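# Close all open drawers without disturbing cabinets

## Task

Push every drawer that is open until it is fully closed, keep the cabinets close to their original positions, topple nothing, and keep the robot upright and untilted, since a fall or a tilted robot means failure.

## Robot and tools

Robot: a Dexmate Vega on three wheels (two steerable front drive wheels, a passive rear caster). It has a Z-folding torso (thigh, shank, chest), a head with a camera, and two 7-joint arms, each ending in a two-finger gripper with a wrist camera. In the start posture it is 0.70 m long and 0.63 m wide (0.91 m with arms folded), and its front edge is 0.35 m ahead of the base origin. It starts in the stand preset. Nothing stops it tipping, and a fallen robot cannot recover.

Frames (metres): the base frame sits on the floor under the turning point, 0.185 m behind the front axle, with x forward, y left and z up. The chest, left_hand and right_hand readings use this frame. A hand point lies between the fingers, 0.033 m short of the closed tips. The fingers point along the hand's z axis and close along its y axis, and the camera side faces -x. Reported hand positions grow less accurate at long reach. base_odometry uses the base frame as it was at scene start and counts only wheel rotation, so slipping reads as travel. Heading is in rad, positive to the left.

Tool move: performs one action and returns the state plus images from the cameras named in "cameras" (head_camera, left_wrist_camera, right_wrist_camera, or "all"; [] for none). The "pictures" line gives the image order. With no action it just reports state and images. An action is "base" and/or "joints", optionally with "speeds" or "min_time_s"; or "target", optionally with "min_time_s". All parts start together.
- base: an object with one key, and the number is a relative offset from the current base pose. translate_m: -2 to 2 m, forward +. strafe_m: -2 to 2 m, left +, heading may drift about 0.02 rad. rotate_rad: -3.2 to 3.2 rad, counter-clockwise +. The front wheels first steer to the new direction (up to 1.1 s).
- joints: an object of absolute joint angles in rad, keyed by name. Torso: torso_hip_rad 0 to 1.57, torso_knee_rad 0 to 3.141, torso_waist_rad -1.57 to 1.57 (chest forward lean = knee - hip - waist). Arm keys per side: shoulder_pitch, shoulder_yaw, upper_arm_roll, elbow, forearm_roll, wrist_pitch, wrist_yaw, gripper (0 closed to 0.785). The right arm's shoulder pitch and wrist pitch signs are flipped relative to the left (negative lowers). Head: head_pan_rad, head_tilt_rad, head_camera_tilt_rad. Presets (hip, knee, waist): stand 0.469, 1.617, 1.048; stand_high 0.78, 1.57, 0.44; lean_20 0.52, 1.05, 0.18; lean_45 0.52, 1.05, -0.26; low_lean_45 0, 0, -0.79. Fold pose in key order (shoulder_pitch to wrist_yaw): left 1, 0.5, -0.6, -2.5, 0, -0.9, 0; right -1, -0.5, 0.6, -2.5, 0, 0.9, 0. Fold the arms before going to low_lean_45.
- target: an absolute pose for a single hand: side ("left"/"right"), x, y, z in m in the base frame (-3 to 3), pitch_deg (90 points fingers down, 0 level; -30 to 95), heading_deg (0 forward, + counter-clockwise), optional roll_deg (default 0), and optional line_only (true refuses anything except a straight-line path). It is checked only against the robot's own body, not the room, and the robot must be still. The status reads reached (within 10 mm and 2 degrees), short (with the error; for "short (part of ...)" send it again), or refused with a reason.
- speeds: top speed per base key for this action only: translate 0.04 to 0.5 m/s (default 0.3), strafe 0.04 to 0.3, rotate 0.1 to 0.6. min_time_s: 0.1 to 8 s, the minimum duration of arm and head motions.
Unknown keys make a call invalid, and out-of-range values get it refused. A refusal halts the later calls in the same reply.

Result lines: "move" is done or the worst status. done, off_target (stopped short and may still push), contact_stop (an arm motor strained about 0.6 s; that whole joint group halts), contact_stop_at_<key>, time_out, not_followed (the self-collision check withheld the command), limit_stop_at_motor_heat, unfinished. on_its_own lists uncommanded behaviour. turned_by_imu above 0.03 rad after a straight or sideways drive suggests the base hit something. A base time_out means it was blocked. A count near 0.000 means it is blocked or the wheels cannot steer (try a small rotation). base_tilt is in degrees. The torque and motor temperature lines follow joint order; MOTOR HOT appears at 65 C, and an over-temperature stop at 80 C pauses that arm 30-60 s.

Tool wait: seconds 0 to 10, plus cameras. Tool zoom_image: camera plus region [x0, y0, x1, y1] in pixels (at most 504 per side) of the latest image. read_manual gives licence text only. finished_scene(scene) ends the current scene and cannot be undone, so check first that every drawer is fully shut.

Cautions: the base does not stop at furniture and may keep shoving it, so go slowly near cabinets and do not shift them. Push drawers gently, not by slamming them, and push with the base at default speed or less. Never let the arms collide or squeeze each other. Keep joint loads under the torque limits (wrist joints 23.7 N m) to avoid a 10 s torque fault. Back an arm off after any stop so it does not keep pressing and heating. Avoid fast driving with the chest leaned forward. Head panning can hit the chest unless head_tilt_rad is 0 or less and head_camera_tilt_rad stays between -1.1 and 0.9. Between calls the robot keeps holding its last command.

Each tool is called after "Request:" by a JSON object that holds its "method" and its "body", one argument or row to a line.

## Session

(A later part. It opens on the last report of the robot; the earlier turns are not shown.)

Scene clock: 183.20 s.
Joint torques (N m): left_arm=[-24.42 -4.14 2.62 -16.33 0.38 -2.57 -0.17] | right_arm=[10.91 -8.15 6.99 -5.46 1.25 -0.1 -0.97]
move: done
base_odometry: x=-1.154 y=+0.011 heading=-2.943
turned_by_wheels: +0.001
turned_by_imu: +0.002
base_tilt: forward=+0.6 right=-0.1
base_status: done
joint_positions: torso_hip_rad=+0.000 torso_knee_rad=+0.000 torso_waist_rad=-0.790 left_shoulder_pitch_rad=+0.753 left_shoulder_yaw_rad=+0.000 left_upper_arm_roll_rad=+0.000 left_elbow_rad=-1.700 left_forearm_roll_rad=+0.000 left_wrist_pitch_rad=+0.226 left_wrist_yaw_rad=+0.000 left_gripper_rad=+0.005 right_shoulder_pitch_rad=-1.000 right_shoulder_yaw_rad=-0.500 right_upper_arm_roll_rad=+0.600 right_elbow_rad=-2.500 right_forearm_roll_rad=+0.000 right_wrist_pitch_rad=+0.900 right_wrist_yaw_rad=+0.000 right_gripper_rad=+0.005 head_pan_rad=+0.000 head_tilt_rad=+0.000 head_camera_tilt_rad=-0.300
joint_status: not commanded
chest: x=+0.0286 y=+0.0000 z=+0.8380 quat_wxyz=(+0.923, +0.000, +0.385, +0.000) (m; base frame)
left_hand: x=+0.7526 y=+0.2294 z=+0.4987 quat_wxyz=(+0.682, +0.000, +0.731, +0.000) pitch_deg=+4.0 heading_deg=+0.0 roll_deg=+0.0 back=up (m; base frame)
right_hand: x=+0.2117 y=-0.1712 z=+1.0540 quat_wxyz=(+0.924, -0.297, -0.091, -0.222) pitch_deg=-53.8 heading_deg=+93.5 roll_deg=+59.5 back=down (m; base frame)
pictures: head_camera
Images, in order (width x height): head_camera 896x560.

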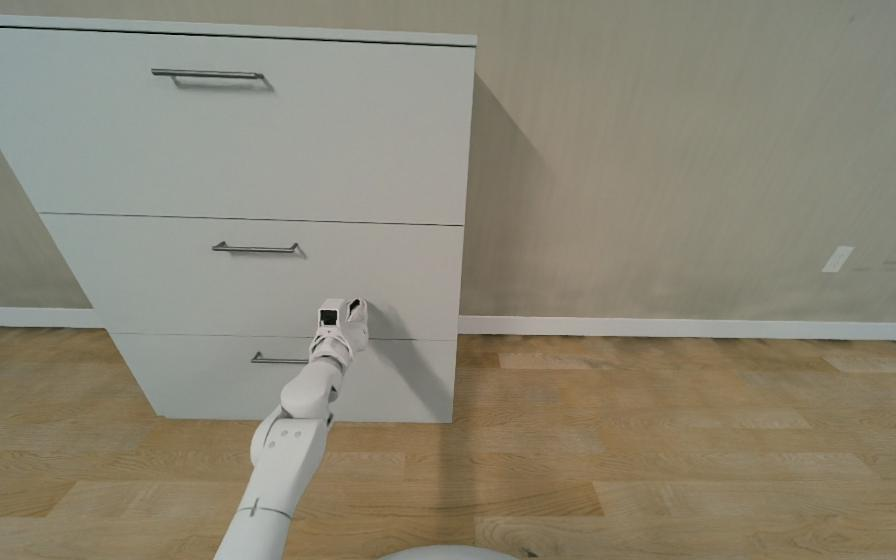

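Request:
{"method": "move", "body": {
  "base": {"translate_m": -0.4},
  "speeds": {"translate_m": 0.4}
}}

Request:
{"method": "move", "body": {
  "base": {"rotate_rad": -1.425},
  "joints": {"left_shoulder_pitch_rad": 0.757, "left_elbow_rad": -1.76, "left_wrist_pitch_rad": 0.24}
}}

Request:
{"method": "move", "body": {
  "base": {"translate_m": 1.4},
  "speeds": {"translate_m": 0.5}
}}

Request:
{"method": "move", "body": {
  "base": {"rotate_rad": -0.158},
  "cameras": ["head_camera", "left_wrist_camera"]
}}

Scene clock: 190.33 s.
Joint torques (N m): left_arm=[-16.15 1.44 2.32 -13.28 0.39 -2.8 -0.13] | right_arm=[10.65 -7.33 6.91 -5.88 1.27 -0.66 -0.94]
move: done
base_odometry: x=-0.762 y=+0.091 heading=-2.942
turned_by_wheels: +0.001
turned_by_imu: +0.002
base_tilt: forward=+0.6 right=-0.1
base_status: done
joint_positions: torso_hip_rad=+0.000 torso_knee_rad=+0.000 torso_waist_rad=-0.790 left_shoulder_pitch_rad=+0.752 left_shoulder_yaw_rad=+0.000 left_upper_arm_roll_rad=+0.000 left_elbow_rad=-1.700 left_forearm_roll_rad=+0.000 left_wrist_pitch_rad=+0.225 left_wrist_yaw_rad=+0.000 left_gripper_rad=+0.005 right_shoulder_pitch_rad=-1.000 right_shoulder_yaw_rad=-0.500 right_upper_arm_roll_rad=+0.600 right_elbow_rad=-2.500 right_forearm_roll_rad=+0.000 right_wrist_pitch_rad=+0.900 right_wrist_yaw_rad=+0.000 right_gripper_rad=+0.005 head_pan_rad=+0.000 head_tilt_rad=+0.000 head_camera_tilt_rad=-0.300
joint_status: not commanded
chest: x=+0.0286 y=+0.0000 z=+0.8380 quat_wxyz=(+0.923, +0.000, +0.385, +0.000) (m; base frame)
left_hand: x=+0.7528 y=+0.2293 z=+0.4993 quat_wxyz=(+0.683, +0.000, +0.731, +0.000) pitch_deg=+3.9 heading_deg=+0.0 roll_deg=+0.0 back=up (m; base frame)
right_hand: x=+0.2117 y=-0.1712 z=+1.0540 quat_wxyz=(+0.924, -0.297, -0.091, -0.222) pitch_deg=-53.8 heading_deg=+93.5 roll_deg=+59.5 back=down (m; base frame)
pictures: none

Scene clock: 194.27 s.
Joint torques (N m): left_arm=[-10.1 -1.36 1.91 -14.75 -0.23 -2.8 -0.35] | right_arm=[9.95 -7.79 6.96 -5.82 1.27 0.22 -0.92]
move: done
base_odometry: x=-0.763 y=+0.091 heading=+1.914
turned_by_wheels: -1.427
turned_by_imu: -1.396
base_tilt: forward=+0.7 right=+0.0
base_status: done
joint_positions: torso_hip_rad=+0.000 torso_knee_rad=+0.000 torso_waist_rad=-0.790 left_shoulder_pitch_rad=+0.757 left_shoulder_yaw_rad=+0.000 left_upper_arm_roll_rad=+0.000 left_elbow_rad=-1.760 left_forearm_roll_rad=+0.000 left_wrist_pitch_rad=+0.240 left_wrist_yaw_rad=+0.000 left_gripper_rad=+0.005 right_shoulder_pitch_rad=-1.000 right_shoulder_yaw_rad=-0.500 right_upper_arm_roll_rad=+0.600 right_elbow_rad=-2.500 right_forearm_roll_rad=+0.000 right_wrist_pitch_rad=+0.900 right_wrist_yaw_rad=+0.000 right_gripper_rad=+0.005 head_pan_rad=+0.000 head_tilt_rad=+0.000 head_camera_tilt_rad=-0.300
joint_status: all done
chest: x=+0.0286 y=+0.0000 z=+0.8380 quat_wxyz=(+0.923, +0.000, +0.385, +0.000) (m; base frame)
left_hand: x=+0.7515 y=+0.2293 z=+0.5294 quat_wxyz=(+0.697, +0.000, +0.717, +0.000) pitch_deg=+1.6 heading_deg=+0.0 roll_deg=+0.0 back=up (m; base frame)
right_hand: x=+0.2117 y=-0.1712 z=+1.0540 quat_wxyz=(+0.924, -0.297, -0.091, -0.222) pitch_deg=-53.8 heading_deg=+93.5 roll_deg=+59.5 back=down (m; base frame)
pictures: none

Scene clock: 199.47 s.
Joint torques (N m): left_arm=[-14.37 -0.15 1.29 -14.66 -0.01 -2.58 0.37] | right_arm=[9.84 -7.05 6.74 -5.21 1.29 -0.66 -0.72]
move: done
base_odometry: x=-1.238 y=+1.408 heading=+1.914
turned_by_wheels: +0.000
turned_by_imu: -0.001
base_tilt: forward=+0.7 right=-0.1
base_status: done
joint_positions: torso_hip_rad=+0.000 torso_knee_rad=+0.000 torso_waist_rad=-0.790 left_shoulder_pitch_rad=+0.757 left_shoulder_yaw_rad=+0.000 left_upper_arm_roll_rad=+0.000 left_elbow_rad=-1.760 left_forearm_roll_rad=+0.000 left_wrist_pitch_rad=+0.240 left_wrist_yaw_rad=+0.000 left_gripper_rad=+0.005 right_shoulder_pitch_rad=-1.000 right_shoulder_yaw_rad=-0.500 right_upper_arm_roll_rad=+0.600 right_elbow_rad=-2.500 right_forearm_roll_rad=+0.000 right_wrist_pitch_rad=+0.900 right_wrist_yaw_rad=+0.000 right_gripper_rad=+0.005 head_pan_rad=+0.000 head_tilt_rad=+0.000 head_camera_tilt_rad=-0.300
joint_status: not commanded
chest: x=+0.0286 y=+0.0000 z=+0.8380 quat_wxyz=(+0.923, +0.000, +0.385, +0.000) (m; base frame)
left_hand: x=+0.7514 y=+0.2293 z=+0.5292 quat_wxyz=(+0.697, +0.000, +0.717, +0.000) pitch_deg=+1.6 heading_deg=+0.0 roll_deg=+0.0 back=up (m; base frame)
right_hand: x=+0.2117 y=-0.1712 z=+1.0540 quat_wxyz=(+0.924, -0.297, -0.091, -0.222) pitch_deg=-53.8 heading_deg=+93.5 roll_deg=+59.5 back=down (m; base frame)
pictures: none

Scene clock: 201.10 s.
Joint torques (N m): left_arm=[-13.69 -2.35 1.91 -13.83 0.48 -2.7 0.33] | right_arm=[10.77 -6.89 6.88 -6.11 1.18 -1.1 -0.88]
move: done
base_odometry: x=-1.238 y=+1.408 heading=+1.756
turned_by_wheels: -0.158
turned_by_imu: -0.156
base_tilt: forward=+0.7 right=+0.0
base_status: done
joint_positions: torso_hip_rad=+0.000 torso_knee_rad=+0.000 torso_waist_rad=-0.790 left_shoulder_pitch_rad=+0.757 left_shoulder_yaw_rad=+0.000 left_upper_arm_roll_rad=+0.000 left_elbow_rad=-1.760 left_forearm_roll_rad=+0.000 left_wrist_pitch_rad=+0.240 left_wrist_yaw_rad=+0.000 left_gripper_rad=+0.005 right_shoulder_pitch_rad=-1.000 right_shoulder_yaw_rad=-0.500 right_upper_arm_roll_rad=+0.600 right_elbow_rad=-2.500 right_forearm_roll_rad=+0.000 right_wrist_pitch_rad=+0.900 right_wrist_yaw_rad=+0.000 right_gripper_rad=+0.005 head_pan_rad=+0.000 head_tilt_rad=+0.000 head_camera_tilt_rad=-0.300
joint_status: not commanded
chest: x=+0.0286 y=+0.0000 z=+0.8380 quat_wxyz=(+0.923, +0.000, +0.385, +0.000) (m; base frame)
left_hand: x=+0.7514 y=+0.2293 z=+0.5292 quat_wxyz=(+0.697, +0.000, +0.717, +0.000) pitch_deg=+1.6 heading_deg=+0.0 roll_deg=+0.0 back=up (m; base frame)
right_hand: x=+0.2117 y=-0.1712 z=+1.0540 quat_wxyz=(+0.924, -0.297, -0.091, -0.222) pitch_deg=-53.8 heading_deg=+93.5 roll_deg=+59.5 back=down (m; base frame)
pictures: head_camera, left_wrist_camera
Images, in order (width x height): head_camera 896x560, left_wrist_camera 672x420.

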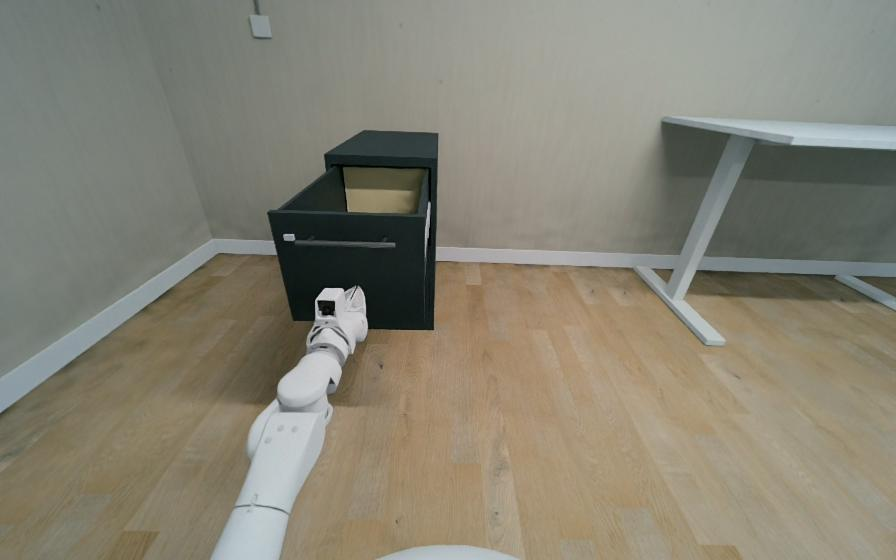

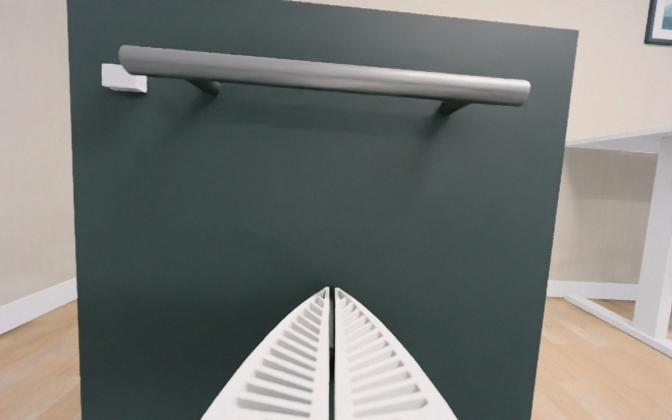

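Request:
{"method": "move", "body": {
  "base": {"translate_m": 0.42},
  "speeds": {"translate_m": 0.15}
}}

Request:
{"method": "move", "body": {
  "base": {"translate_m": 0.08},
  "speeds": {"translate_m": 0.1},
  "cameras": ["head_camera", "left_wrist_camera"]
}}

Request:
{"method": "zoom_image", "body": {
  "camera": "head_camera",
  "region": [250, 130, 470, 350]
}}

Scene clock: 214.13 s.
Joint torques (N m): left_arm=[-12.54 3.07 1.13 -16.22 -0.18 -2.42 -0.41] | right_arm=[11.04 -7.71 6.67 -4.67 1.21 -0.43 -0.98]
move: done
base_odometry: x=-1.317 y=+1.820 heading=+1.755
turned_by_wheels: +0.000
turned_by_imu: +0.001
base_tilt: forward=+0.7 right=-0.1
base_status: done
joint_positions: torso_hip_rad=+0.000 torso_knee_rad=+0.000 torso_waist_rad=-0.790 left_shoulder_pitch_rad=+0.757 left_shoulder_yaw_rad=+0.000 left_upper_arm_roll_rad=+0.000 left_elbow_rad=-1.760 left_forearm_roll_rad=+0.000 left_wrist_pitch_rad=+0.240 left_wrist_yaw_rad=+0.000 left_gripper_rad=+0.005 right_shoulder_pitch_rad=-1.000 right_shoulder_yaw_rad=-0.500 right_upper_arm_roll_rad=+0.600 right_elbow_rad=-2.500 right_forearm_roll_rad=+0.000 right_wrist_pitch_rad=+0.900 right_wrist_yaw_rad=+0.000 right_gripper_rad=+0.005 head_pan_rad=+0.000 head_tilt_rad=+0.000 head_camera_tilt_rad=-0.300
joint_status: not commanded
chest: x=+0.0286 y=+0.0000 z=+0.8380 quat_wxyz=(+0.923, +0.000, +0.385, +0.000) (m; base frame)
left_hand: x=+0.7514 y=+0.2293 z=+0.5292 quat_wxyz=(+0.697, +0.000, +0.717, +0.000) pitch_deg=+1.6 heading_deg=+0.0 roll_deg=+0.0 back=up (m; base frame)
right_hand: x=+0.2117 y=-0.1712 z=+1.0540 quat_wxyz=(+0.924, -0.297, -0.091, -0.222) pitch_deg=-53.8 heading_deg=+93.5 roll_deg=+59.5 back=down (m; base frame)
pictures: none

Scene clock: 215.67 s.
Joint torques (N m): left_arm=[-22.79 -0.43 0.61 -14.99 -0.25 -2.57 -0.36] | right_arm=[10.73 -7.03 6.66 -5.02 1.21 -0.99 -0.93]
move: done
base_odometry: x=-1.332 y=+1.899 heading=+1.755
turned_by_wheels: +0.000
turned_by_imu: +0.001
base_tilt: forward=+0.6 right=-0.1
base_status: done
joint_positions: torso_hip_rad=+0.000 torso_knee_rad=+0.000 torso_waist_rad=-0.790 left_shoulder_pitch_rad=+0.758 left_shoulder_yaw_rad=+0.000 left_upper_arm_roll_rad=+0.000 left_elbow_rad=-1.760 left_forearm_roll_rad=+0.000 left_wrist_pitch_rad=+0.240 left_wrist_yaw_rad=+0.000 left_gripper_rad=+0.005 right_shoulder_pitch_rad=-1.000 right_shoulder_yaw_rad=-0.500 right_upper_arm_roll_rad=+0.600 right_elbow_rad=-2.500 right_forearm_roll_rad=+0.000 right_wrist_pitch_rad=+0.900 right_wrist_yaw_rad=+0.000 right_gripper_rad=+0.005 head_pan_rad=+0.000 head_tilt_rad=+0.000 head_camera_tilt_rad=-0.300
joint_status: not commanded
chest: x=+0.0286 y=+0.0000 z=+0.8380 quat_wxyz=(+0.923, +0.000, +0.385, +0.000) (m; base frame)
left_hand: x=+0.7513 y=+0.2293 z=+0.5288 quat_wxyz=(+0.697, +0.000, +0.717, +0.000) pitch_deg=+1.6 heading_deg=+0.0 roll_deg=+0.0 back=up (m; base frame)
right_hand: x=+0.2117 y=-0.1712 z=+1.0540 quat_wxyz=(+0.924, -0.297, -0.091, -0.222) pitch_deg=-53.8 heading_deg=+93.5 roll_deg=+59.5 back=down (m; base frame)
pictures: head_camera, left_wrist_camera
Images, in order (width x height): head_camera 896x560, left_wrist_camera 672x420.

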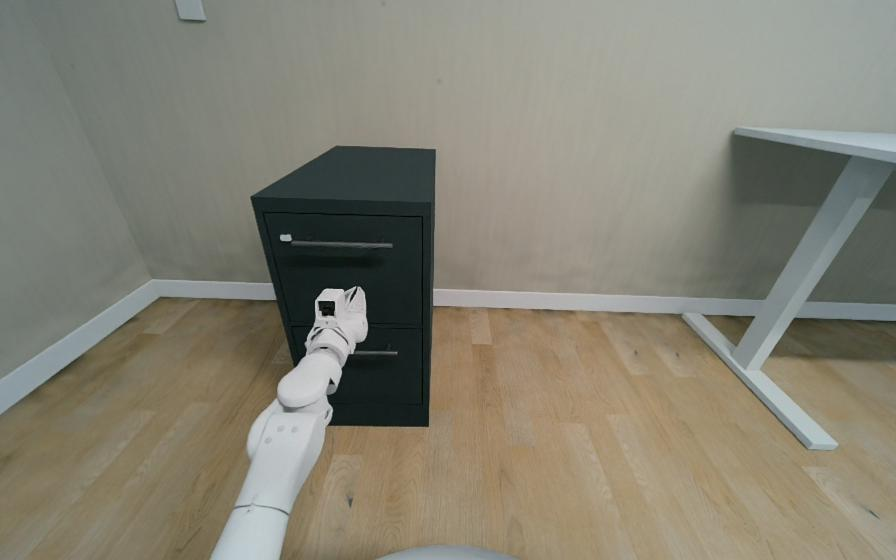

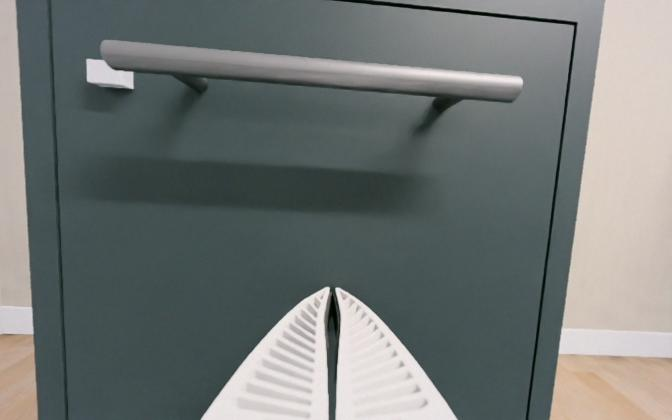

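Scaled by 2.291 from the camera's 896x560 image, which has a finer 960x600 frame.

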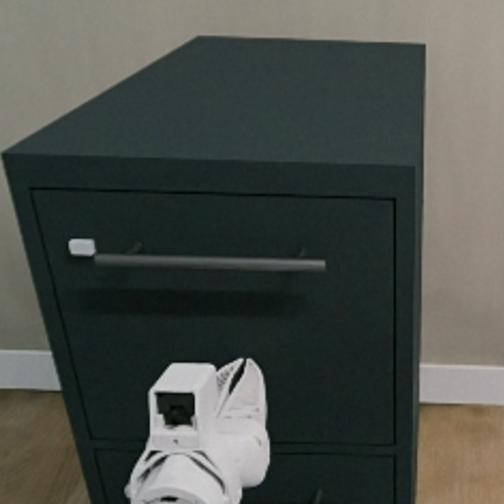

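Request:
{"method": "move", "body": {
  "base": {"translate_m": -0.06}
}}

Request:
{"method": "finished_scene", "body": {
  "scene": 3
}}

Scene clock: 219.77 s.
Joint torques (N m): left_arm=[-15.08 -0.56 1.62 -15.85 -0.46 -1.74 -0.12] | right_arm=[10.79 -7 6.77 -5.45 1.24 -0.64 -0.93]
move: done
base_odometry: x=-1.320 y=+1.840 heading=+1.755
turned_by_wheels: +0.000
turned_by_imu: +0.000
base_tilt: forward=+0.6 right=-0.1
base_status: done
joint_positions: torso_hip_rad=+0.000 torso_knee_rad=+0.000 torso_waist_rad=-0.790 left_shoulder_pitch_rad=+0.757 left_shoulder_yaw_rad=+0.000 left_upper_arm_roll_rad=+0.000 left_elbow_rad=-1.760 left_forearm_roll_rad=+0.000 left_wrist_pitch_rad=+0.240 left_wrist_yaw_rad=+0.000 left_gripper_rad=+0.005 right_shoulder_pitch_rad=-1.000 right_shoulder_yaw_rad=-0.500 right_upper_arm_roll_rad=+0.600 right_elbow_rad=-2.500 right_forearm_roll_rad=+0.000 right_wrist_pitch_rad=+0.900 right_wrist_yaw_rad=+0.000 right_gripper_rad=+0.005 head_pan_rad=+0.000 head_tilt_rad=+0.000 head_camera_tilt_rad=-0.300
joint_status: not commanded
chest: x=+0.0286 y=+0.0000 z=+0.8380 quat_wxyz=(+0.923, +0.000, +0.385, +0.000) (m; base frame)
left_hand: x=+0.7514 y=+0.2293 z=+0.5292 quat_wxyz=(+0.697, +0.000, +0.717, +0.000) pitch_deg=+1.6 heading_deg=+0.0 roll_deg=+0.0 back=up (m; base frame)
right_hand: x=+0.2117 y=-0.1712 z=+1.0540 quat_wxyz=(+0.924, -0.297, -0.091, -0.222) pitch_deg=-53.8 heading_deg=+93.5 roll_deg=+59.5 back=down (m; base frame)
pictures: none

The scene is finished: the task was done.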